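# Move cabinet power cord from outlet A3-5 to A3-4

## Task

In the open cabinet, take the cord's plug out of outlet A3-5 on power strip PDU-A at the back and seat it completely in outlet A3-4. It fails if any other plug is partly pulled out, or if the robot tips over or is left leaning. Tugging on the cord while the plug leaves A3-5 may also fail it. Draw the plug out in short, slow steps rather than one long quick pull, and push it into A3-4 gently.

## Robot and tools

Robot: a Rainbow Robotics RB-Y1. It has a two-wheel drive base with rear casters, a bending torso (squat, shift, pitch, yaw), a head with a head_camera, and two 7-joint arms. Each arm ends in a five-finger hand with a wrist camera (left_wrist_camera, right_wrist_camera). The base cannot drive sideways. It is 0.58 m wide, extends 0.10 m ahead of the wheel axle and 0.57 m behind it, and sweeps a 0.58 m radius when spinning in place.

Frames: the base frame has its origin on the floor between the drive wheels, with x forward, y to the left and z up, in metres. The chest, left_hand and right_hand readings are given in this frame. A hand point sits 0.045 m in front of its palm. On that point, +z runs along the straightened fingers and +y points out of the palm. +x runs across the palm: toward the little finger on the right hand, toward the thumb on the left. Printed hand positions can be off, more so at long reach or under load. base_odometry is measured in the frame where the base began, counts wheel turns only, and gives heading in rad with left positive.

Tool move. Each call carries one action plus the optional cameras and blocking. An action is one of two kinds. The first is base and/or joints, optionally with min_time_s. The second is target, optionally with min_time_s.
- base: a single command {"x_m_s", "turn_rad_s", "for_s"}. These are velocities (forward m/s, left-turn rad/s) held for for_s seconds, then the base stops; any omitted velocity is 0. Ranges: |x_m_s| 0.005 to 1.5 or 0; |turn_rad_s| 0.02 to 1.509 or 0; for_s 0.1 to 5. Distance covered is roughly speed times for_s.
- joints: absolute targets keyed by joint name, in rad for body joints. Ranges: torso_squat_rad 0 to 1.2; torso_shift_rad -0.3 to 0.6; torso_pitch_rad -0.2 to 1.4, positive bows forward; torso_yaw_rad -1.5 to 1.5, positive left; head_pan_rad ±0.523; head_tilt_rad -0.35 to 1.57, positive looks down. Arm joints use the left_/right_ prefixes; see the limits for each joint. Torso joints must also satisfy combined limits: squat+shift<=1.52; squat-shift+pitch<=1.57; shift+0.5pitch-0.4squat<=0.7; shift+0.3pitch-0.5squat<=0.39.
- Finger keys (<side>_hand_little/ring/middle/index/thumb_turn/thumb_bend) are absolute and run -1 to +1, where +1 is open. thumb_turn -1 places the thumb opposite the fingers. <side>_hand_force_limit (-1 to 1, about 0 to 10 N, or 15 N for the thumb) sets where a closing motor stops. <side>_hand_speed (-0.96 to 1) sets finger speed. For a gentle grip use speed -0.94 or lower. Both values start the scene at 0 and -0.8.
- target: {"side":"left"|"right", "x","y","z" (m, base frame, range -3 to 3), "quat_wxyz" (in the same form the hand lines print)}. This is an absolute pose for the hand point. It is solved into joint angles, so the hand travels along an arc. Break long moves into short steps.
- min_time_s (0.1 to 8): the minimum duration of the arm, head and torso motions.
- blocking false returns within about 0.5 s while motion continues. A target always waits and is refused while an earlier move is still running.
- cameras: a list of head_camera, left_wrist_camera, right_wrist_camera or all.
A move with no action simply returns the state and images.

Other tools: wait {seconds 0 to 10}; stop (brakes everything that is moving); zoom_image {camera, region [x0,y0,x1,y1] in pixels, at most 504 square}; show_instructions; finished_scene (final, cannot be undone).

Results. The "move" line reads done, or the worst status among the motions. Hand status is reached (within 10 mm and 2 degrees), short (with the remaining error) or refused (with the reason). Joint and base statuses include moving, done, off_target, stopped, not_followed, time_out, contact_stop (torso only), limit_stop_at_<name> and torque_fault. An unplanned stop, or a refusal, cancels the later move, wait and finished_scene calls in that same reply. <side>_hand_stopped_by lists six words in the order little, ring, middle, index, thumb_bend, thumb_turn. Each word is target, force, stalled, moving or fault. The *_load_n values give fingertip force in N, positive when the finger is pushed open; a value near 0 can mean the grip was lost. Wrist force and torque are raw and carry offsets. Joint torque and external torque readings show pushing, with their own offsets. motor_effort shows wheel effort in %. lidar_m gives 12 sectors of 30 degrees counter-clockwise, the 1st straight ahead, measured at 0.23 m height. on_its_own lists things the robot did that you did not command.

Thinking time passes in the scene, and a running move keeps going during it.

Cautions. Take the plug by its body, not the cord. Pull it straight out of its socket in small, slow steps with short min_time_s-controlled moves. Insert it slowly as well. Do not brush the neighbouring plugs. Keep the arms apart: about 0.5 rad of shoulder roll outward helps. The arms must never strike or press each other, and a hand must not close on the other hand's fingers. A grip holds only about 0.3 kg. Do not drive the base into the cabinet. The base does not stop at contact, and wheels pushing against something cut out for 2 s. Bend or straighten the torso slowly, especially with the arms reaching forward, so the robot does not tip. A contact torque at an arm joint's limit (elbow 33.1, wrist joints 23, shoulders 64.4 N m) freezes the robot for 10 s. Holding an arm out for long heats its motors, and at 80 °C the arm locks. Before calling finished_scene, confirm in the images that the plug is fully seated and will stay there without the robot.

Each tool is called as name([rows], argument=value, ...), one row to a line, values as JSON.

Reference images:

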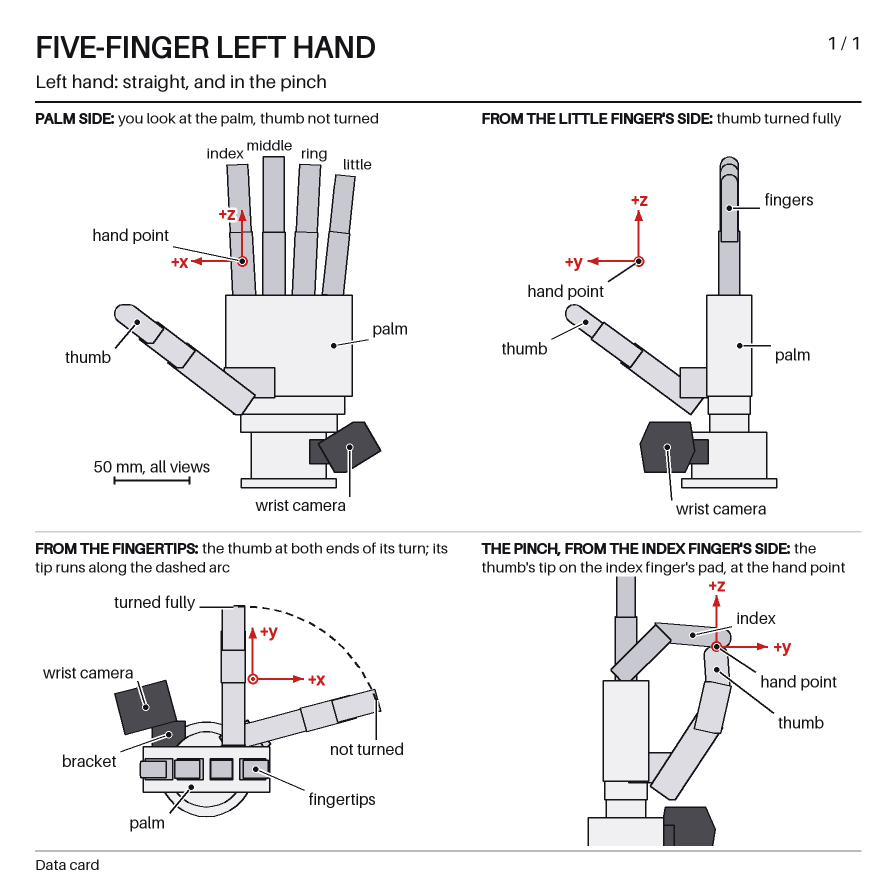

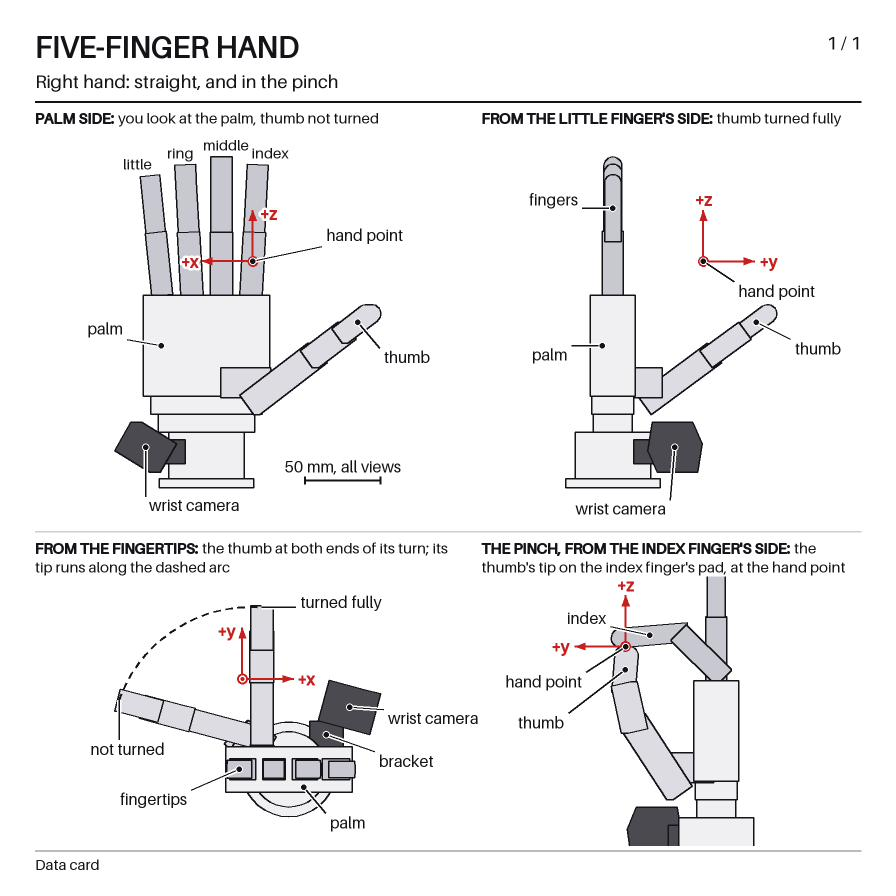

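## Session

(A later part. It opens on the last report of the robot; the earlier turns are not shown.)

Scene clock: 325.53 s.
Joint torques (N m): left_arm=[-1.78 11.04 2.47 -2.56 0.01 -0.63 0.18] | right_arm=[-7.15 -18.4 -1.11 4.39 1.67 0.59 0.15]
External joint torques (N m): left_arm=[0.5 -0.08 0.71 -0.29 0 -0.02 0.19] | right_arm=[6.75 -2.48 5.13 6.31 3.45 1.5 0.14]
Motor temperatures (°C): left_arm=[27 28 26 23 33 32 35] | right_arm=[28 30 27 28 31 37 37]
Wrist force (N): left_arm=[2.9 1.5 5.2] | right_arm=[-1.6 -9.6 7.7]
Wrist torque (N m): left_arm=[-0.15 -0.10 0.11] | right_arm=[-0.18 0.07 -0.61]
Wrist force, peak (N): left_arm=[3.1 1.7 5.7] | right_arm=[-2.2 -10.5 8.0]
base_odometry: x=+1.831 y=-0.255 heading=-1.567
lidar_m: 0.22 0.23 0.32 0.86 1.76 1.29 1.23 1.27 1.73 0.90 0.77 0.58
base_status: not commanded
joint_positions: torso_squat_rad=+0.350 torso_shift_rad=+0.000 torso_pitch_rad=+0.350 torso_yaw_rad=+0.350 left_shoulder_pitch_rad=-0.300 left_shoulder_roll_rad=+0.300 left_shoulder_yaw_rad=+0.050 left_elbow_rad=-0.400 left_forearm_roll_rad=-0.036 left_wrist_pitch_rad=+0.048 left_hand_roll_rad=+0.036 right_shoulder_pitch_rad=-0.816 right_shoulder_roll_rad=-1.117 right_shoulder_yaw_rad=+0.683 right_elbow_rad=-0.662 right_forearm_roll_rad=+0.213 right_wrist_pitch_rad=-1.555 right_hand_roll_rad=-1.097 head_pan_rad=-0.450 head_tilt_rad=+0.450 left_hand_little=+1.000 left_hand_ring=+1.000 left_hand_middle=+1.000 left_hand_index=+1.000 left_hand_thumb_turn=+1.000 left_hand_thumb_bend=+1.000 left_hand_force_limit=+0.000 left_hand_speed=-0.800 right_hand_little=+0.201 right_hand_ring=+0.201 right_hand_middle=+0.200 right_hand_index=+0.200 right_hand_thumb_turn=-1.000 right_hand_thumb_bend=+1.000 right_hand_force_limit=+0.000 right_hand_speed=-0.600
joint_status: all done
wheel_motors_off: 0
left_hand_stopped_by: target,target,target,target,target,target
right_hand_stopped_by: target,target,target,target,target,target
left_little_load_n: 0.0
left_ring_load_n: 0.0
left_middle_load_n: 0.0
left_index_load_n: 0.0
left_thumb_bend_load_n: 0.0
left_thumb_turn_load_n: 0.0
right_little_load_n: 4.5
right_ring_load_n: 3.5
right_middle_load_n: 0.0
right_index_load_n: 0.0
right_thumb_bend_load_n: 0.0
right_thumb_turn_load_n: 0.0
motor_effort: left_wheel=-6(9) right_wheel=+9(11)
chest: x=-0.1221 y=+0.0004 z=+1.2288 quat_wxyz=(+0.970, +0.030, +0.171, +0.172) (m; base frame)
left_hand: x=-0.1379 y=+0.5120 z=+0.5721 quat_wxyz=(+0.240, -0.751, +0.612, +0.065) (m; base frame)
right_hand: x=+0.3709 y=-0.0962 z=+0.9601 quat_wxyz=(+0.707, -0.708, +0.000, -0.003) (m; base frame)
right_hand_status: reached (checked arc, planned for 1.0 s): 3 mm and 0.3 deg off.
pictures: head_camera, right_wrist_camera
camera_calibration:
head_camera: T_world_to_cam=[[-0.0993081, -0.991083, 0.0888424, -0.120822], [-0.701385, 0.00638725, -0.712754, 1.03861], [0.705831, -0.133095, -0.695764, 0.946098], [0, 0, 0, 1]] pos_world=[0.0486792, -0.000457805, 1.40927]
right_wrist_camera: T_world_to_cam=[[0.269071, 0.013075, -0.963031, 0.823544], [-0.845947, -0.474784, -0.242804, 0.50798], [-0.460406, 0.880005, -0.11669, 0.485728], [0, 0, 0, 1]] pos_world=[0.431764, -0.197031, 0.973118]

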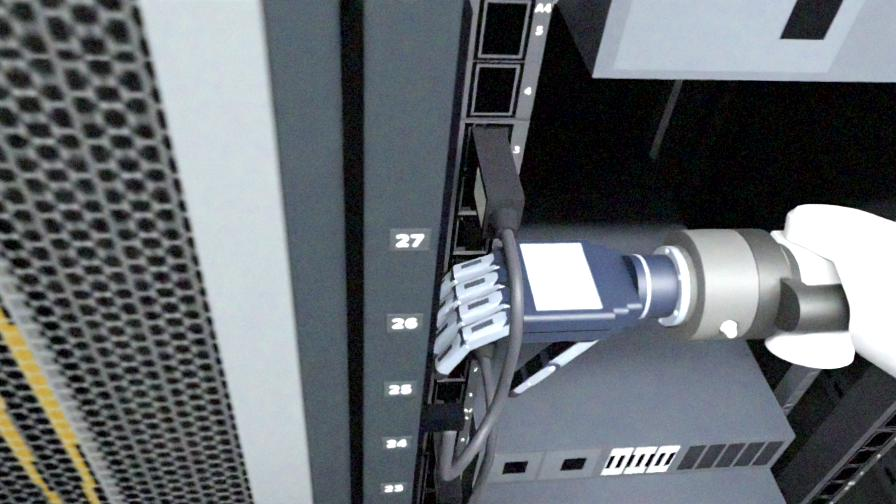

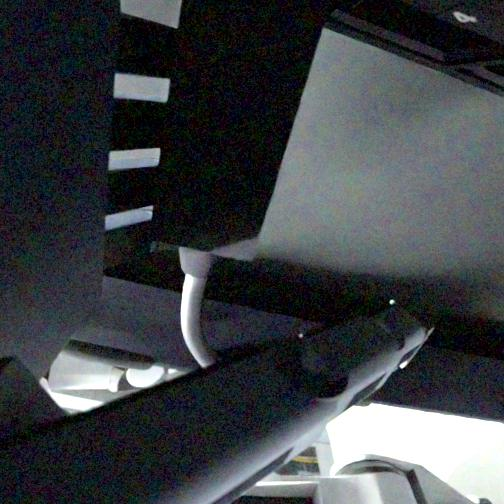

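move(target={"side":"right","x":0.3715,"y":-0.098,"z":0.972,"quat_wxyz":[0.7071,-0.7071,0,0]}, min_time_s=1.5)

move(joints={"right_hand_little":1,"right_hand_ring":1,"right_hand_middle":1,"right_hand_index":1})

move(target={"side":"right","x":0.368,"y":-0.16,"z":0.972,"quat_wxyz":[0.7071,-0.7071,0,0]}, min_time_s=1.5, cameras=["head_camera"])

move(target={"side":"right","x":0.31,"y":-0.29,"z":0.98,"quat_wxyz":[0.7071,-0.7071,0,0]}, min_time_s=2.5, cameras=["head_camera","right_wrist_camera"])

Scene clock: 364.20 s.
Joint torques (N m): left_arm=[-2.36 11.06 2.22 -2.47 0.13 -0.58 0.1] | right_arm=[-12.81 -17.1 -8.68 -2.83 -2.24 -0.71 -0.32]
External joint torques (N m): left_arm=[-0.08 -0.06 0.46 -0.21 0.12 0.02 0.11] | right_arm=[1.04 -0.97 -2.15 -0.91 -0.43 0.16 -0.32]
Wrist force (N): left_arm=[3.3 1.3 5.6] | right_arm=[-4.1 0.8 -4.0]
Wrist torque (N m): left_arm=[-0.19 -0.15 0.14] | right_arm=[-0.06 0.87 -0.16]
Wrist force, peak (N): left_arm=[3.0 1.5 6.0] | right_arm=[-4.3 -1.4 12.6]
move: done
base_odometry: x=+1.831 y=-0.255 heading=-1.567
lidar_m: 0.22 0.23 0.32 0.86 1.78 1.29 1.23 1.27 1.73 0.91 0.77 0.57
base_status: not commanded
joint_positions: torso_squat_rad=+0.350 torso_shift_rad=+0.000 torso_pitch_rad=+0.350 torso_yaw_rad=+0.350 left_shoulder_pitch_rad=-0.300 left_shoulder_roll_rad=+0.300 left_shoulder_yaw_rad=+0.050 left_elbow_rad=-0.400 left_forearm_roll_rad=-0.036 left_wrist_pitch_rad=+0.048 left_hand_roll_rad=+0.036 right_shoulder_pitch_rad=-0.813 right_shoulder_roll_rad=-1.145 right_shoulder_yaw_rad=+0.677 right_elbow_rad=-0.703 right_forearm_roll_rad=+0.204 right_wrist_pitch_rad=-1.546 right_hand_roll_rad=-1.124 head_pan_rad=-0.450 head_tilt_rad=+0.450 left_hand_little=+1.000 left_hand_ring=+1.000 left_hand_middle=+1.000 left_hand_index=+1.000 left_hand_thumb_turn=+1.000 left_hand_thumb_bend=+1.000 left_hand_force_limit=+0.000 left_hand_speed=-0.800 right_hand_little=+0.200 right_hand_ring=+0.200 right_hand_middle=+0.200 right_hand_index=+0.200 right_hand_thumb_turn=-1.000 right_hand_thumb_bend=+1.000 right_hand_force_limit=+0.000 right_hand_speed=-0.600
joint_status: all done
wheel_motors_off: 0
left_hand_stopped_by: target,target,target,target,target,target
right_hand_stopped_by: target,target,target,target,target,target
left_little_load_n: 0.0
left_ring_load_n: 0.0
left_middle_load_n: 0.0
left_index_load_n: 0.0
left_thumb_bend_load_n: 0.0
left_thumb_turn_load_n: 0.0
right_little_load_n: 0.0
right_ring_load_n: 0.0
right_middle_load_n: 0.0
right_index_load_n: 0.0
right_thumb_bend_load_n: 0.0
right_thumb_turn_load_n: 0.0
motor_effort: left_wheel=-8(8) right_wheel=+10(10)
chest: x=-0.1221 y=+0.0003 z=+1.2287 quat_wxyz=(+0.970, +0.030, +0.171, +0.171) (m; base frame)
left_hand: x=-0.1378 y=+0.5120 z=+0.5721 quat_wxyz=(+0.239, -0.750, +0.613, +0.065) (m; base frame)
right_hand: x=+0.3713 y=-0.0978 z=+0.9716 quat_wxyz=(+0.708, -0.707, -0.001, +0.001) (m; base frame)
right_hand_status: reached (checked arc, planned for 1.5 s): 1 mm and 0.2 deg off.
pictures: none

Scene clock: 365.40 s.
Joint torques (N m): left_arm=[-1.91 11.33 2.01 -2.41 0.23 -0.52 0.16] | right_arm=[-12.78 -16.68 -8.82 -2.83 -2.4 -0.75 -0.43]
External joint torques (N m): left_arm=[0.36 0.21 0.25 -0.14 0.22 0.08 0.17] | right_arm=[1.07 -0.56 -2.29 -0.91 -0.59 0.13 -0.43]
Wrist force (N): left_arm=[2.9 1.2 5.5] | right_arm=[-3.7 1.6 -4.4]
Wrist torque (N m): left_arm=[-0.21 -0.08 0.11] | right_arm=[0.07 0.80 -0.13]
Wrist force, peak (N): left_arm=[3.1 1.4 5.7] | right_arm=[-4.3 1.6 -5.4]
move: done
base_odometry: x=+1.831 y=-0.255 heading=-1.567
lidar_m: 0.22 0.24 0.31 0.86 1.78 1.29 1.22 1.28 1.72 0.90 0.78 0.58
base_status: not commanded
joint_positions: torso_squat_rad=+0.350 torso_shift_rad=+0.000 torso_pitch_rad=+0.350 torso_yaw_rad=+0.350 left_shoulder_pitch_rad=-0.300 left_shoulder_roll_rad=+0.300 left_shoulder_yaw_rad=+0.050 left_elbow_rad=-0.400 left_forearm_roll_rad=-0.036 left_wrist_pitch_rad=+0.048 left_hand_roll_rad=+0.036 right_shoulder_pitch_rad=-0.813 right_shoulder_roll_rad=-1.145 right_shoulder_yaw_rad=+0.677 right_elbow_rad=-0.703 right_forearm_roll_rad=+0.204 right_wrist_pitch_rad=-1.546 right_hand_roll_rad=-1.124 head_pan_rad=-0.450 head_tilt_rad=+0.450 left_hand_little=+1.000 left_hand_ring=+1.000 left_hand_middle=+1.000 left_hand_index=+1.000 left_hand_thumb_turn=+1.000 left_hand_thumb_bend=+1.000 left_hand_force_limit=+0.000 left_hand_speed=-0.800 right_hand_little=+1.000 right_hand_ring=+1.000 right_hand_middle=+1.000 right_hand_index=+1.000 right_hand_thumb_turn=-1.000 right_hand_thumb_bend=+1.000 right_hand_force_limit=+0.000 right_hand_speed=-0.600
joint_status: all done
wheel_motors_off: 0
left_hand_stopped_by: target,target,target,target,target,target
right_hand_stopped_by: target,target,target,target,target,target
left_little_load_n: 0.0
left_ring_load_n: 0.0
left_middle_load_n: 0.0
left_index_load_n: 0.0
left_thumb_bend_load_n: 0.0
left_thumb_turn_load_n: 0.0
right_little_load_n: 0.0
right_ring_load_n: 0.0
right_middle_load_n: 0.0
right_index_load_n: 0.0
right_thumb_bend_load_n: 0.0
right_thumb_turn_load_n: 0.0
motor_effort: left_wheel=-7(8) right_wheel=+9(10)
chest: x=-0.1221 y=+0.0003 z=+1.2287 quat_wxyz=(+0.970, +0.030, +0.171, +0.171) (m; base frame)
left_hand: x=-0.1378 y=+0.5120 z=+0.5721 quat_wxyz=(+0.239, -0.750, +0.613, +0.065) (m; base frame)
right_hand: x=+0.3713 y=-0.0978 z=+0.9716 quat_wxyz=(+0.708, -0.707, -0.001, +0.001) (m; base frame)
pictures: none

Scene clock: 367.23 s.
Joint torques (N m): left_arm=[-2 11.12 2.3 -2.56 0.05 -0.61 0.12] | right_arm=[-10.87 -18.56 -5.5 -0.62 -2.28 -1.31 0.3]
External joint torques (N m): left_arm=[0.28 -0.01 0.54 -0.29 0.04 0 0.13] | right_arm=[0.89 -0.31 1.17 -0.61 -0.54 -0.29 0.3]
Wrist force (N): left_arm=[3.0 1.6 5.5] | right_arm=[-4.1 1.9 -4.0]
Wrist torque (N m): left_arm=[-0.13 -0.07 0.09] | right_arm=[0.11 0.81 0.05]
Wrist force, peak (N): left_arm=[3.1 1.6 5.7] | right_arm=[-4.8 1.9 -4.7]
move: short
base_odometry: x=+1.831 y=-0.255 heading=-1.567
lidar_m: 0.22 0.23 0.31 0.86 1.77 1.28 1.22 1.27 1.73 0.91 0.76 0.57
base_status: not commanded
joint_positions: torso_squat_rad=+0.350 torso_shift_rad=+0.000 torso_pitch_rad=+0.350 torso_yaw_rad=+0.350 left_shoulder_pitch_rad=-0.300 left_shoulder_roll_rad=+0.300 left_shoulder_yaw_rad=+0.050 left_elbow_rad=-0.400 left_forearm_roll_rad=-0.036 left_wrist_pitch_rad=+0.048 left_hand_roll_rad=+0.036 right_shoulder_pitch_rad=-0.753 right_shoulder_roll_rad=-1.306 right_shoulder_yaw_rad=+0.837 right_elbow_rad=-0.729 right_forearm_roll_rad=+0.000 right_wrist_pitch_rad=-1.570 right_hand_roll_rad=-1.033 head_pan_rad=-0.450 head_tilt_rad=+0.450 left_hand_little=+1.000 left_hand_ring=+1.000 left_hand_middle=+1.000 left_hand_index=+1.000 left_hand_thumb_turn=+1.000 left_hand_thumb_bend=+1.000 left_hand_force_limit=+0.000 left_hand_speed=-0.800 right_hand_little=+1.000 right_hand_ring=+1.000 right_hand_middle=+1.000 right_hand_index=+1.000 right_hand_thumb_turn=-1.000 right_hand_thumb_bend=+1.000 right_hand_force_limit=+0.000 right_hand_speed=-0.600
joint_status: all done
wheel_motors_off: 0
left_hand_stopped_by: target,target,target,target,target,target
right_hand_stopped_by: target,target,target,target,target,target
left_little_load_n: 0.0
left_ring_load_n: 0.0
left_middle_load_n: 0.0
left_index_load_n: 0.0
left_thumb_bend_load_n: 0.0
left_thumb_turn_load_n: 0.0
right_little_load_n: 0.0
right_ring_load_n: 0.0
right_middle_load_n: 0.0
right_index_load_n: 0.0
right_thumb_bend_load_n: 0.0
right_thumb_turn_load_n: 0.0
motor_effort: left_wheel=-7(8) right_wheel=+10(10)
chest: x=-0.1221 y=+0.0003 z=+1.2287 quat_wxyz=(+0.970, +0.030, +0.171, +0.171) (m; base frame)
left_hand: x=-0.1378 y=+0.5120 z=+0.5721 quat_wxyz=(+0.239, -0.750, +0.613, +0.065) (m; base frame)
right_hand: x=+0.3678 y=-0.1595 z=+0.9723 quat_wxyz=(+0.690, -0.723, +0.018, -0.026) (m; base frame)
right_hand_status: short (checked arc, as near as the solve gets, planned for 1.5 s): 1 mm and 4.5 deg off. The place is met; only the turn is off.
pictures: head_camera
camera_calibration:
head_camera: T_world_to_cam=[[-0.0995101, -0.991068, 0.0887768, -0.120801], [-0.701465, 0.00659294, -0.712673, 1.0385], [0.705722, -0.133192, -0.695856, 0.946079], [0, 0, 0, 1]] pos_world=[0.048779, -0.000558579, 1.40917]

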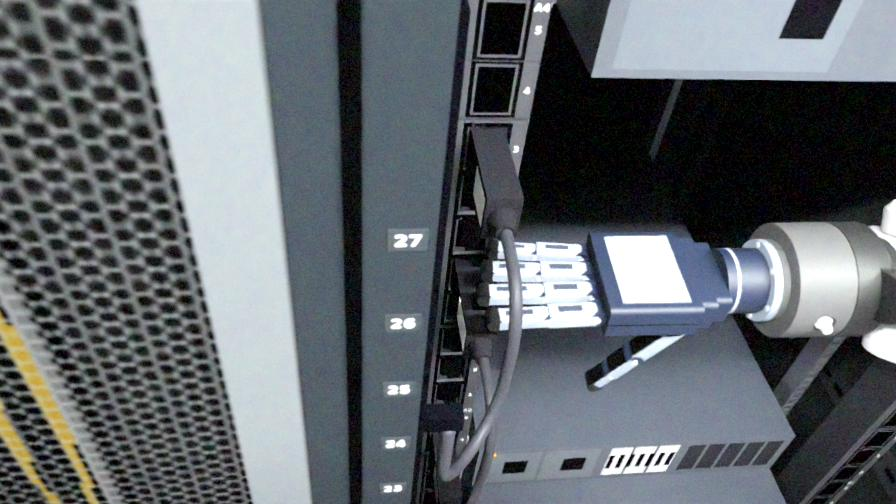

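Scene clock: 370.07 s.
Joint torques (N m): left_arm=[-2.14 11.13 2.49 -2.52 0.13 -0.67 0.17] | right_arm=[-4.25 -20.75 -9.31 0.75 -2.17 -1.15 0.39]
External joint torques (N m): left_arm=[0.13 0 0.73 -0.25 0.12 -0.07 0.18] | right_arm=[0.2 -0.53 -1.9 -0.27 -0.47 -0.08 0.38]
Wrist force (N): left_arm=[2.8 1.6 5.3] | right_arm=[-3.9 1.3 -2.9]
Wrist torque (N m): left_arm=[-0.12 -0.05 0.08] | right_arm=[-0.09 0.79 0.01]
Wrist force, peak (N): left_arm=[3.1 1.6 5.7] | right_arm=[-4.7 1.9 -4.4]
move: short
base_odometry: x=+1.831 y=-0.255 heading=-1.567
lidar_m: 0.22 0.23 0.32 0.86 1.77 1.29 1.23 1.27 1.73 0.91 0.77 0.58
base_status: not commanded
joint_positions: torso_squat_rad=+0.350 torso_shift_rad=+0.000 torso_pitch_rad=+0.350 torso_yaw_rad=+0.350 left_shoulder_pitch_rad=-0.300 left_shoulder_roll_rad=+0.300 left_shoulder_yaw_rad=+0.050 left_elbow_rad=-0.400 left_forearm_roll_rad=-0.036 left_wrist_pitch_rad=+0.048 left_hand_roll_rad=+0.036 right_shoulder_pitch_rad=+0.013 right_shoulder_roll_rad=-1.528 right_shoulder_yaw_rad=+0.225 right_elbow_rad=-0.964 right_forearm_roll_rad=+0.000 right_wrist_pitch_rad=-1.570 right_hand_roll_rad=-0.957 head_pan_rad=-0.450 head_tilt_rad=+0.450 left_hand_little=+1.000 left_hand_ring=+1.000 left_hand_middle=+1.000 left_hand_index=+1.000 left_hand_thumb_turn=+1.000 left_hand_thumb_bend=+1.000 left_hand_force_limit=+0.000 left_hand_speed=-0.800 right_hand_little=+1.000 right_hand_ring=+1.000 right_hand_middle=+1.000 right_hand_index=+1.000 right_hand_thumb_turn=-1.000 right_hand_thumb_bend=+1.000 right_hand_force_limit=+0.000 right_hand_speed=-0.600
joint_status: all done
wheel_motors_off: 0
left_hand_stopped_by: target,target,target,target,target,target
right_hand_stopped_by: target,target,target,target,target,target
left_little_load_n: 0.0
left_ring_load_n: 0.0
left_middle_load_n: 0.0
left_index_load_n: 0.0
left_thumb_bend_load_n: 0.0
left_thumb_turn_load_n: 0.0
right_little_load_n: 0.0
right_ring_load_n: 0.0
right_middle_load_n: 0.0
right_index_load_n: 0.0
right_thumb_bend_load_n: -0.5
right_thumb_turn_load_n: 0.0
motor_effort: left_wheel=-8(8) right_wheel=+10(10)
chest: x=-0.1220 y=+0.0003 z=+1.2287 quat_wxyz=(+0.970, +0.030, +0.171, +0.171) (m; base frame)
left_hand: x=-0.1378 y=+0.5120 z=+0.5721 quat_wxyz=(+0.240, -0.750, +0.613, +0.065) (m; base frame)
right_hand: x=+0.3097 y=-0.2895 z=+0.9800 quat_wxyz=(+0.637, -0.765, +0.057, -0.080) (m; base frame)
right_hand_status: short (checked arc, as near as the solve gets, planned for 2.5 s): 1 mm and 15.3 deg off. The place is met; only the turn is off.
pictures: head_camera, right_wrist_camera
camera_calibration:
head_camera: T_world_to_cam=[[-0.0995111, -0.991067, 0.0887898, -0.120819], [-0.701515, 0.0065938, -0.712624, 1.03843], [0.705672, -0.133201, -0.695905, 0.94615], [0, 0, 0, 1]] pos_world=[0.0487789, -0.000558612, 1.40917]
right_wrist_camera: T_world_to_cam=[[0.276891, -0.210678, -0.937522, 0.769442], [-0.918061, -0.34608, -0.193373, 0.380397], [-0.283718, 0.914245, -0.289241, 0.754274], [0, 0, 0, 1]] pos_world=[0.350177, -0.395839, 1.01309]

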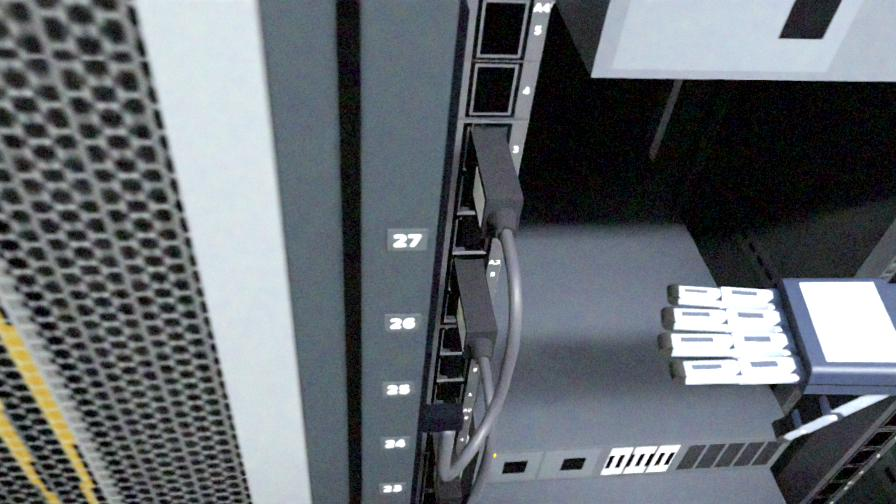

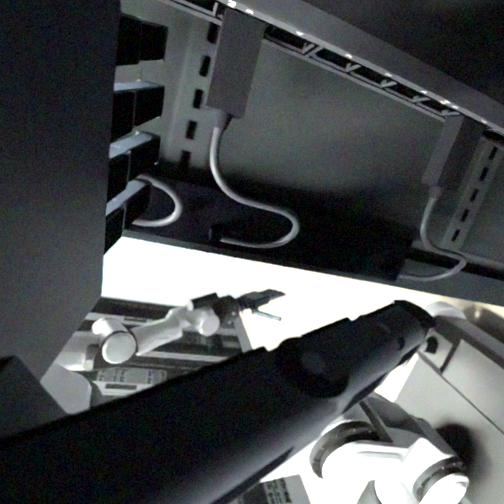

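zoom_image(camera="head_camera", region=[420, 230, 540, 420])

zoom_image(camera="right_wrist_camera", region=[150, 0, 350, 200])

Scaled by 2.653 from the camera's 896x504 image, which has a finer 1280x720 frame.

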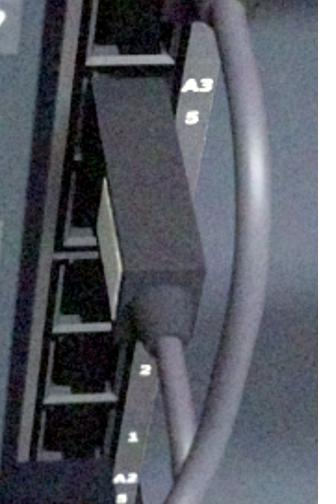

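Scaled by 2.520 from the camera's 504x504 image, which has a finer 720x720 frame.

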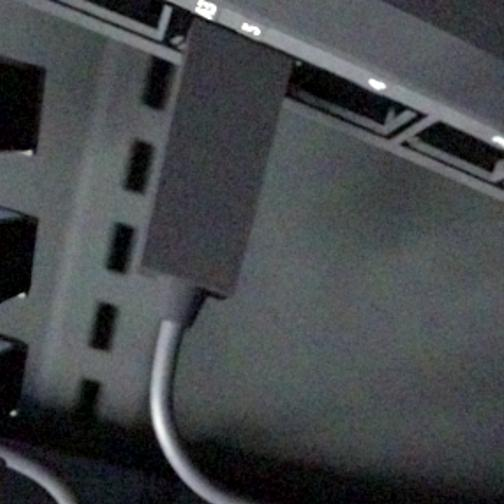

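move(joints={"right_hand_roll_rad":2.185}, min_time_s=3, cameras=["head_camera","right_wrist_camera"])

Scene clock: 380.93 s.
Joint torques (N m): left_arm=[-1.81 11.09 2.27 -2.47 0.27 -0.63 0.21] | right_arm=[-3.36 -20.62 -9.48 0.8 -2.16 -1.27 0.23]
External joint torques (N m): left_arm=[0.47 -0.03 0.52 -0.2 0.26 -0.02 0.21] | right_arm=[1.08 -0.41 -2.08 -0.21 -0.45 -0.19 0.24]
Wrist force (N): left_arm=[2.8 1.8 5.6] | right_arm=[-3.8 -9.5 -3.0]
Wrist torque (N m): left_arm=[-0.12 -0.08 0.09] | right_arm=[-0.73 0.79 -0.31]
Wrist force, peak (N): left_arm=[3.3 1.6 5.8] | right_arm=[-9.0 -7.9 -3.9]
move: done
base_odometry: x=+1.831 y=-0.255 heading=-1.567
lidar_m: 0.22 0.23 0.31 0.86 1.76 1.29 1.23 1.27 1.73 0.91 0.77 0.58
base_status: not commanded
joint_positions: torso_squat_rad=+0.350 torso_shift_rad=+0.000 torso_pitch_rad=+0.350 torso_yaw_rad=+0.350 left_shoulder_pitch_rad=-0.300 left_shoulder_roll_rad=+0.300 left_shoulder_yaw_rad=+0.050 left_elbow_rad=-0.400 left_forearm_roll_rad=-0.036 left_wrist_pitch_rad=+0.048 left_hand_roll_rad=+0.036 right_shoulder_pitch_rad=+0.013 right_shoulder_roll_rad=-1.528 right_shoulder_yaw_rad=+0.225 right_elbow_rad=-0.964 right_forearm_roll_rad=+0.000 right_wrist_pitch_rad=-1.570 right_hand_roll_rad=+2.185 head_pan_rad=-0.450 head_tilt_rad=+0.450 left_hand_little=+1.000 left_hand_ring=+1.000 left_hand_middle=+1.000 left_hand_index=+1.000 left_hand_thumb_turn=+1.000 left_hand_thumb_bend=+1.000 left_hand_force_limit=+0.000 left_hand_speed=-0.800 right_hand_little=+1.000 right_hand_ring=+1.000 right_hand_middle=+1.000 right_hand_index=+1.000 right_hand_thumb_turn=-1.000 right_hand_thumb_bend=+1.000 right_hand_force_limit=+0.000 right_hand_speed=-0.600
joint_status: all done
wheel_motors_off: 0
left_hand_stopped_by: target,target,target,target,target,target
right_hand_stopped_by: target,target,target,target,target,target
left_little_load_n: 0.0
left_ring_load_n: 0.0
left_middle_load_n: 0.0
left_index_load_n: 0.0
left_thumb_bend_load_n: 0.0
left_thumb_turn_load_n: 0.0
right_little_load_n: 0.0
right_ring_load_n: 0.0
right_middle_load_n: 0.0
right_index_load_n: 0.0
right_thumb_bend_load_n: 0.0
right_thumb_turn_load_n: 0.0
motor_effort: left_wheel=-7(9) right_wheel=+10(10)
chest: x=-0.1220 y=+0.0003 z=+1.2287 quat_wxyz=(+0.970, +0.030, +0.171, +0.171) (m; base frame)
left_hand: x=-0.1378 y=+0.5120 z=+0.5721 quat_wxyz=(+0.240, -0.750, +0.613, +0.065) (m; base frame)
right_hand: x=+0.3685 y=-0.2792 z=+1.1013 quat_wxyz=(-0.080, -0.057, -0.765, -0.637) (m; base frame)
pictures: head_camera, right_wrist_camera
camera_calibration:
head_camera: T_world_to_cam=[[-0.0995111, -0.991067, 0.0887898, -0.120819], [-0.701515, 0.0065938, -0.712624, 1.03843], [0.705672, -0.133201, -0.695905, 0.94615], [0, 0, 0, 1]] pos_world=[0.0487789, -0.000558612, 1.40917]
right_wrist_camera: T_world_to_cam=[[-0.271655, 0.240587, 0.931838, -0.861491], [0.731674, -0.577359, 0.362367, -0.823195], [0.625186, 0.78024, -0.0191885, 0.126862], [0, 0, 0, 1]] pos_world=[0.288969, -0.366999, 1.1035]

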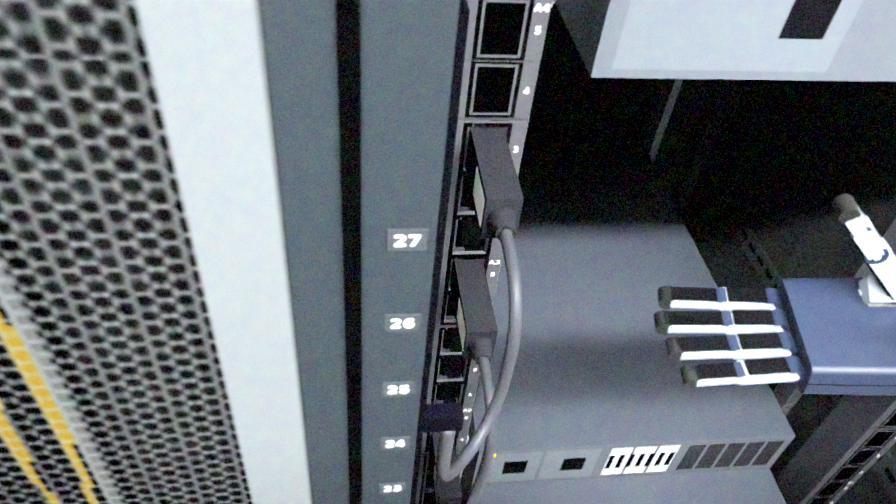

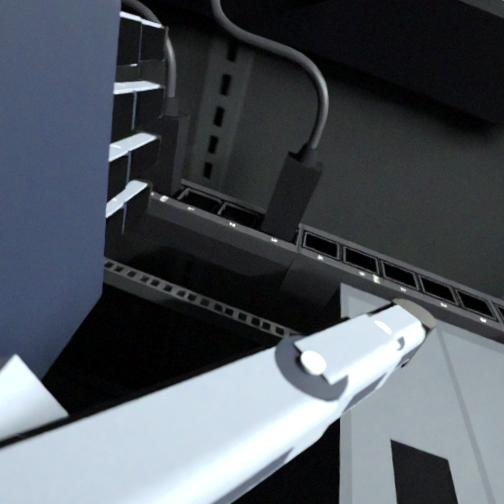

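move(target={"side":"right","x":0.40,"y":-0.23,"z":1.005,"quat_wxyz":[0,0,0.7071,0.7071]}, min_time_s=3, cameras=["head_camera","right_wrist_camera"])

Scene clock: 386.27 s.
Joint torques (N m): left_arm=[-2.09 11.09 2.11 -2.25 0.23 -0.69 0.24] | right_arm=[-9.43 -18.38 -4.59 1.3 -1.96 -1.62 0.38]
External joint torques (N m): left_arm=[0.18 -0.03 0.35 0.01 0.22 -0.08 0.24] | right_arm=[-1.7 1.35 0.82 0.6 -0.4 -0.33 0.39]
Wrist force (N): left_arm=[3.0 1.3 5.4] | right_arm=[-4.2 -10.4 -2.8]
Wrist torque (N m): left_arm=[-0.19 -0.09 0.10] | right_arm=[-0.87 0.80 -0.39]
Wrist force, peak (N): left_arm=[3.0 1.6 5.9] | right_arm=[-3.9 -11.4 -3.5]
move: short
base_odometry: x=+1.831 y=-0.255 heading=-1.567
lidar_m: 0.22 0.23 0.32 0.86 1.77 1.29 1.23 1.27 1.73 0.89 0.76 0.58
base_status: not commanded
joint_positions: torso_squat_rad=+0.350 torso_shift_rad=+0.000 torso_pitch_rad=+0.350 torso_yaw_rad=+0.350 left_shoulder_pitch_rad=-0.300 left_shoulder_roll_rad=+0.300 left_shoulder_yaw_rad=+0.050 left_elbow_rad=-0.400 left_forearm_roll_rad=-0.036 left_wrist_pitch_rad=+0.048 left_hand_roll_rad=+0.036 right_shoulder_pitch_rad=-0.484 right_shoulder_roll_rad=-1.256 right_shoulder_yaw_rad=+0.727 right_elbow_rad=-0.614 right_forearm_roll_rad=+0.000 right_wrist_pitch_rad=-1.570 right_hand_roll_rad=+2.231 head_pan_rad=-0.450 head_tilt_rad=+0.450 left_hand_little=+1.000 left_hand_ring=+1.000 left_hand_middle=+1.000 left_hand_index=+1.000 left_hand_thumb_turn=+1.000 left_hand_thumb_bend=+1.000 left_hand_force_limit=+0.000 left_hand_speed=-0.800 right_hand_little=+1.000 right_hand_ring=+1.000 right_hand_middle=+1.000 right_hand_index=+1.000 right_hand_thumb_turn=-1.000 right_hand_thumb_bend=+1.000 right_hand_force_limit=+0.000 right_hand_speed=-0.600
joint_status: all done
wheel_motors_off: 0
left_hand_stopped_by: target,target,target,target,target,target
right_hand_stopped_by: target,target,target,target,target,target
left_little_load_n: 0.0
left_ring_load_n: 0.0
left_middle_load_n: 0.0
left_index_load_n: 0.0
left_thumb_bend_load_n: 0.0
left_thumb_turn_load_n: 0.0
right_little_load_n: 0.0
right_ring_load_n: 0.0
right_middle_load_n: 0.0
right_index_load_n: 0.0
right_thumb_bend_load_n: 0.0
right_thumb_turn_load_n: 0.0
motor_effort: left_wheel=-7(8) right_wheel=+10(10)
chest: x=-0.1220 y=+0.0003 z=+1.2287 quat_wxyz=(+0.970, +0.030, +0.171, +0.171) (m; base frame)
left_hand: x=-0.1378 y=+0.5120 z=+0.5721 quat_wxyz=(+0.240, -0.750, +0.613, +0.065) (m; base frame)
right_hand: x=+0.3997 y=-0.2297 z=+1.0053 quat_wxyz=(-0.064, -0.097, -0.752, -0.649) (m; base frame)
right_hand_status: short (checked arc, as near as the solve gets, planned for 3.0 s): 1 mm and 15.8 deg off. The place is met; only the turn is off.
pictures: head_camera, right_wrist_camera
camera_calibration:
head_camera: T_world_to_cam=[[-0.0995111, -0.991067, 0.0887898, -0.120819], [-0.701515, 0.0065938, -0.712624, 1.03843], [0.705672, -0.133201, -0.695905, 0.94615], [0, 0, 0, 1]] pos_world=[0.0487789, -0.000558612, 1.40917]
right_wrist_camera: T_world_to_cam=[[-0.193954, 0.208882, 0.958514, -0.840677], [0.730049, -0.621927, 0.283257, -0.712685], [0.655294, 0.754702, -0.0318688, 0.0617037], [0, 0, 0, 1]] pos_world=[0.316808, -0.314204, 1.00964]

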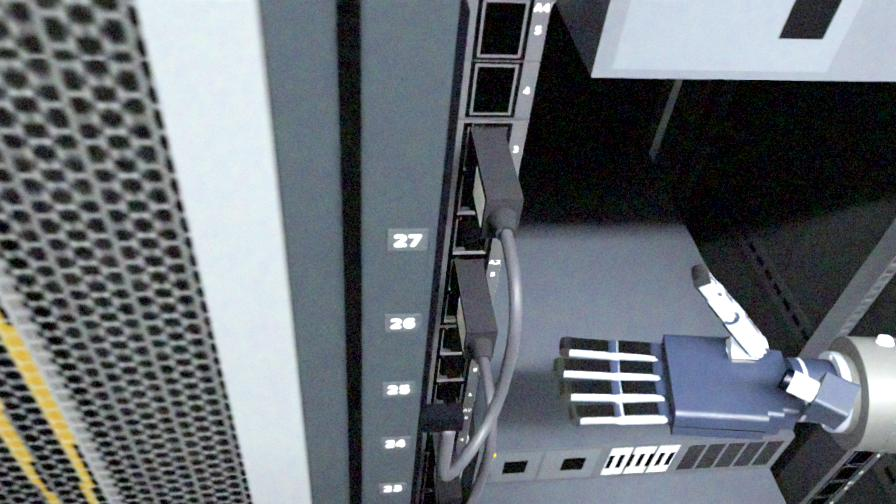

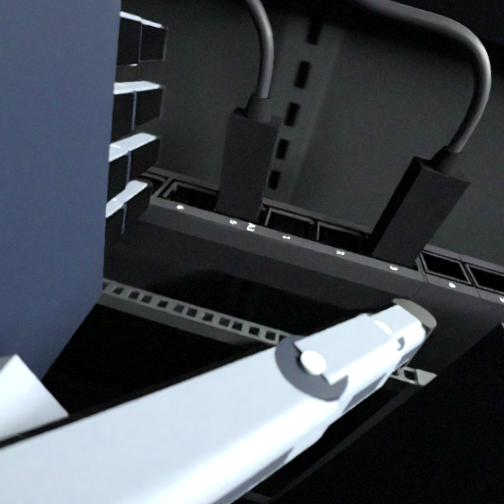

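move(target={"side":"right","x":0.41,"y":-0.17,"z":1.000,"quat_wxyz":[0,0,0.7071,0.7071]}, min_time_s=2, cameras=["head_camera","right_wrist_camera"])

Scene clock: 398.47 s.
Joint torques (N m): left_arm=[-2.22 11.15 2.66 -2.53 0.12 -0.65 0.12] | right_arm=[-11.55 -15.86 -4.16 0.8 -1.68 -1.43 0.36]
External joint torques (N m): left_arm=[0.06 0.03 0.9 -0.26 0.11 -0.04 0.13] | right_arm=[-1.15 1.77 0.91 0.47 -0.12 -0.14 0.37]
Wrist force (N): left_arm=[3.2 1.1 5.4] | right_arm=[-4.4 -10.4 -3.2]
Wrist torque (N m): left_arm=[-0.20 -0.13 0.11] | right_arm=[-0.86 0.86 -0.41]
Wrist force, peak (N): left_arm=[3.3 1.4 5.7] | right_arm=[-3.6 -11.3 -3.5]
move: short
base_odometry: x=+1.831 y=-0.255 heading=-1.567
lidar_m: 0.22 0.24 0.32 0.87 1.77 1.29 1.22 1.27 1.73 0.89 0.77 0.58
base_status: not commanded
joint_positions: torso_squat_rad=+0.350 torso_shift_rad=+0.000 torso_pitch_rad=+0.350 torso_yaw_rad=+0.350 left_shoulder_pitch_rad=-0.300 left_shoulder_roll_rad=+0.300 left_shoulder_yaw_rad=+0.050 left_elbow_rad=-0.400 left_forearm_roll_rad=-0.036 left_wrist_pitch_rad=+0.048 left_hand_roll_rad=+0.036 right_shoulder_pitch_rad=-0.663 right_shoulder_roll_rad=-1.151 right_shoulder_yaw_rad=+0.869 right_elbow_rad=-0.545 right_forearm_roll_rad=+0.000 right_wrist_pitch_rad=-1.570 right_hand_roll_rad=+2.239 head_pan_rad=-0.450 head_tilt_rad=+0.450 left_hand_little=+1.000 left_hand_ring=+1.000 left_hand_middle=+1.000 left_hand_index=+1.000 left_hand_thumb_turn=+1.000 left_hand_thumb_bend=+1.000 left_hand_force_limit=+0.000 left_hand_speed=-0.800 right_hand_little=+1.000 right_hand_ring=+1.000 right_hand_middle=+1.000 right_hand_index=+1.000 right_hand_thumb_turn=-1.000 right_hand_thumb_bend=+1.000 right_hand_force_limit=+0.000 right_hand_speed=-0.600
joint_status: all done
wheel_motors_off: 0
left_hand_stopped_by: target,target,target,target,target,target
right_hand_stopped_by: target,target,target,target,target,target
left_little_load_n: 0.0
left_ring_load_n: 0.0
left_middle_load_n: 0.0
left_index_load_n: 0.0
left_thumb_bend_load_n: 0.0
left_thumb_turn_load_n: 0.0
right_little_load_n: 0.0
right_ring_load_n: 0.5
right_middle_load_n: 0.0
right_index_load_n: 0.0
right_thumb_bend_load_n: 0.0
right_thumb_turn_load_n: 0.5
motor_effort: left_wheel=-8(8) right_wheel=+10(10)
chest: x=-0.1220 y=+0.0003 z=+1.2287 quat_wxyz=(+0.970, +0.030, +0.171, +0.171) (m; base frame)
left_hand: x=-0.1378 y=+0.5120 z=+0.5721 quat_wxyz=(+0.240, -0.750, +0.613, +0.065) (m; base frame)
right_hand: x=+0.4097 y=-0.1698 z=+1.0003 quat_wxyz=(-0.042, -0.066, -0.740, -0.668) (m; base frame)
right_hand_status: short (checked arc, as near as the solve gets, planned for 2.0 s): 1 mm and 10.7 deg off. The place is met; only the turn is off.
pictures: head_camera, right_wrist_camera
camera_calibration:
head_camera: T_world_to_cam=[[-0.0995111, -0.991067, 0.0887898, -0.120819], [-0.701515, 0.0065938, -0.712624, 1.03843], [0.705672, -0.133201, -0.695905, 0.94615], [0, 0, 0, 1]] pos_world=[0.0487789, -0.000558612, 1.40917]
right_wrist_camera: T_world_to_cam=[[-0.220184, 0.150118, 0.963838, -0.85101], [0.772225, -0.576867, 0.266258, -0.673918], [0.595976, 0.802926, 0.0110921, -0.000666861], [0, 0, 0, 1]] pos_world=[0.333435, -0.260473, 0.999679]

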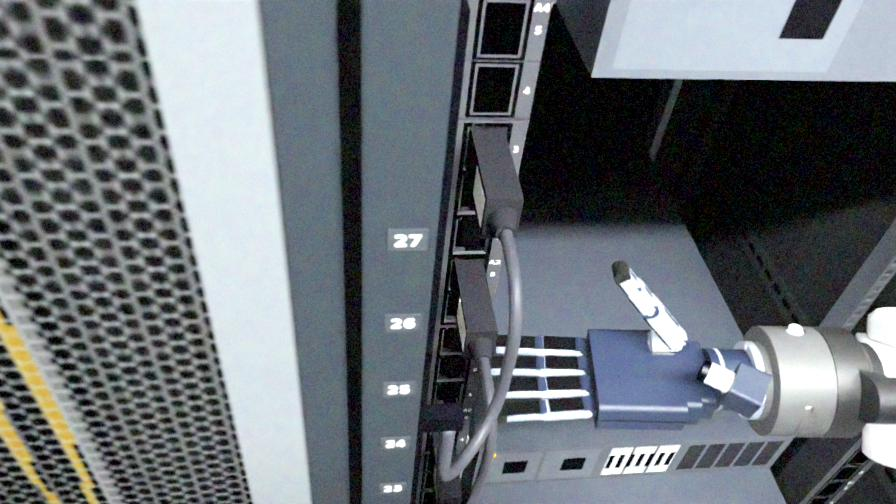

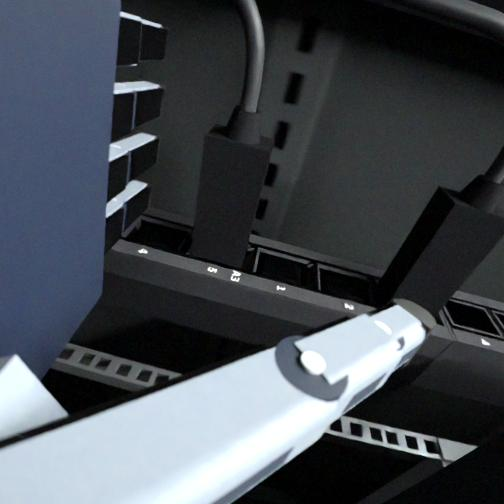

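move(target={"side":"right","x":0.418,"y":-0.12,"z":1.001,"quat_wxyz":[0,0,0.7071,0.7071]}, min_time_s=2, cameras=["head_camera","right_wrist_camera"])

Scene clock: 404.43 s.
Joint torques (N m): left_arm=[-2.03 11.23 2.68 -2.42 0.1 -0.55 0.1] | right_arm=[-14.06 -14.5 -3.52 0.85 -1.7 -1.38 -0.35]
External joint torques (N m): left_arm=[0.25 0.1 0.92 -0.15 0.08 0.06 0.11] | right_arm=[-1.46 1.17 1.21 0.81 -0.13 -0.1 -0.34]
Wrist force (N): left_arm=[2.9 1.3 5.4] | right_arm=[-3.9 -10.0 -4.0]
Wrist torque (N m): left_arm=[-0.17 -0.08 0.10] | right_arm=[-0.69 0.77 -0.50]
Wrist force, peak (N): left_arm=[3.2 1.6 5.9] | right_arm=[-4.4 -11.3 -3.9]
move: short
base_odometry: x=+1.831 y=-0.255 heading=-1.567
lidar_m: 0.22 0.24 0.32 0.87 1.76 1.29 1.22 1.27 1.73 0.91 0.76 0.59
base_status: not commanded
joint_positions: torso_squat_rad=+0.350 torso_shift_rad=+0.000 torso_pitch_rad=+0.350 torso_yaw_rad=+0.350 left_shoulder_pitch_rad=-0.300 left_shoulder_roll_rad=+0.300 left_shoulder_yaw_rad=+0.050 left_elbow_rad=-0.400 left_forearm_roll_rad=-0.036 left_wrist_pitch_rad=+0.048 left_hand_roll_rad=+0.036 right_shoulder_pitch_rad=-0.790 right_shoulder_roll_rad=-1.053 right_shoulder_yaw_rad=+0.956 right_elbow_rad=-0.475 right_forearm_roll_rad=+0.001 right_wrist_pitch_rad=-1.570 right_hand_roll_rad=+2.238 head_pan_rad=-0.450 head_tilt_rad=+0.450 left_hand_little=+1.000 left_hand_ring=+1.000 left_hand_middle=+1.000 left_hand_index=+1.000 left_hand_thumb_turn=+1.000 left_hand_thumb_bend=+1.000 left_hand_force_limit=+0.000 left_hand_speed=-0.800 right_hand_little=+1.000 right_hand_ring=+1.000 right_hand_middle=+1.000 right_hand_index=+1.000 right_hand_thumb_turn=-1.000 right_hand_thumb_bend=+1.000 right_hand_force_limit=+0.000 right_hand_speed=-0.600
joint_status: all done
wheel_motors_off: 0
left_hand_stopped_by: target,target,target,target,target,target
right_hand_stopped_by: target,target,target,target,target,target
left_little_load_n: 0.0
left_ring_load_n: 0.0
left_middle_load_n: -0.5
left_index_load_n: 0.0
left_thumb_bend_load_n: 0.0
left_thumb_turn_load_n: 0.0
right_little_load_n: 0.0
right_ring_load_n: 0.0
right_middle_load_n: 0.0
right_index_load_n: 0.5
right_thumb_bend_load_n: 0.0
right_thumb_turn_load_n: 0.0
motor_effort: left_wheel=-8(9) right_wheel=+10(10)
chest: x=-0.1220 y=+0.0003 z=+1.2287 quat_wxyz=(+0.970, +0.030, +0.171, +0.171) (m; base frame)
left_hand: x=-0.1378 y=+0.5120 z=+0.5721 quat_wxyz=(+0.240, -0.750, +0.613, +0.065) (m; base frame)
right_hand: x=+0.4176 y=-0.1199 z=+1.0013 quat_wxyz=(-0.027, -0.043, -0.729, -0.682) (m; base frame)
right_hand_status: short (checked arc, as near as the solve gets, planned for 2.0 s): 1 mm and 6.9 deg off. The place is met; only the turn is off.
pictures: head_camera, right_wrist_camera
camera_calibration:
head_camera: T_world_to_cam=[[-0.0995111, -0.991067, 0.0887898, -0.120819], [-0.701515, 0.0065938, -0.712624, 1.03843], [0.705672, -0.133201, -0.695905, 0.94615], [0, 0, 0, 1]] pos_world=[0.0487789, -0.000558612, 1.40917]
right_wrist_camera: T_world_to_cam=[[-0.23738, 0.104273, 0.965804, -0.858032], [0.799823, -0.543264, 0.255238, -0.648024], [0.551301, 0.833061, 0.0455606, -0.0577519], [0, 0, 0, 1]] pos_world=[0.346463, -0.214468, 0.996722]

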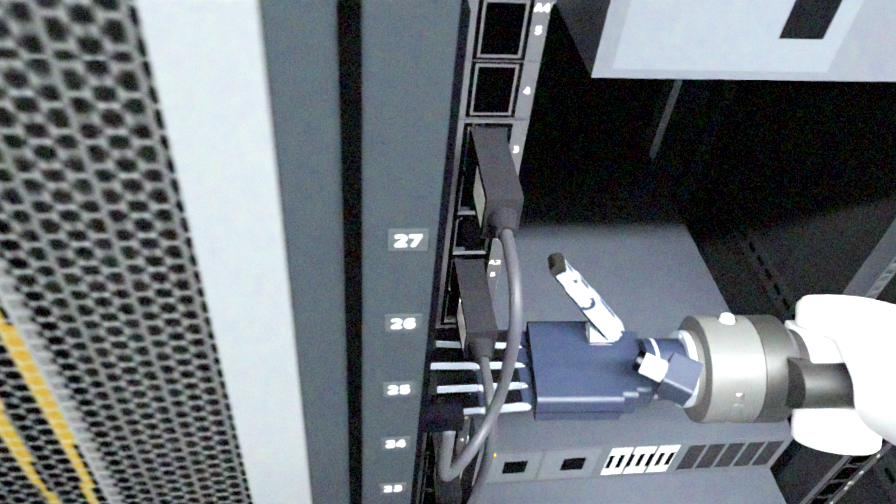

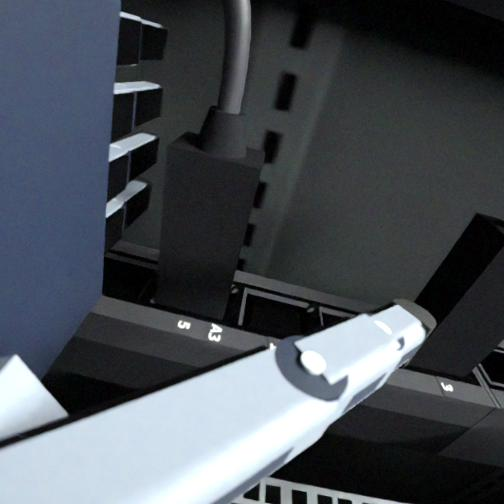

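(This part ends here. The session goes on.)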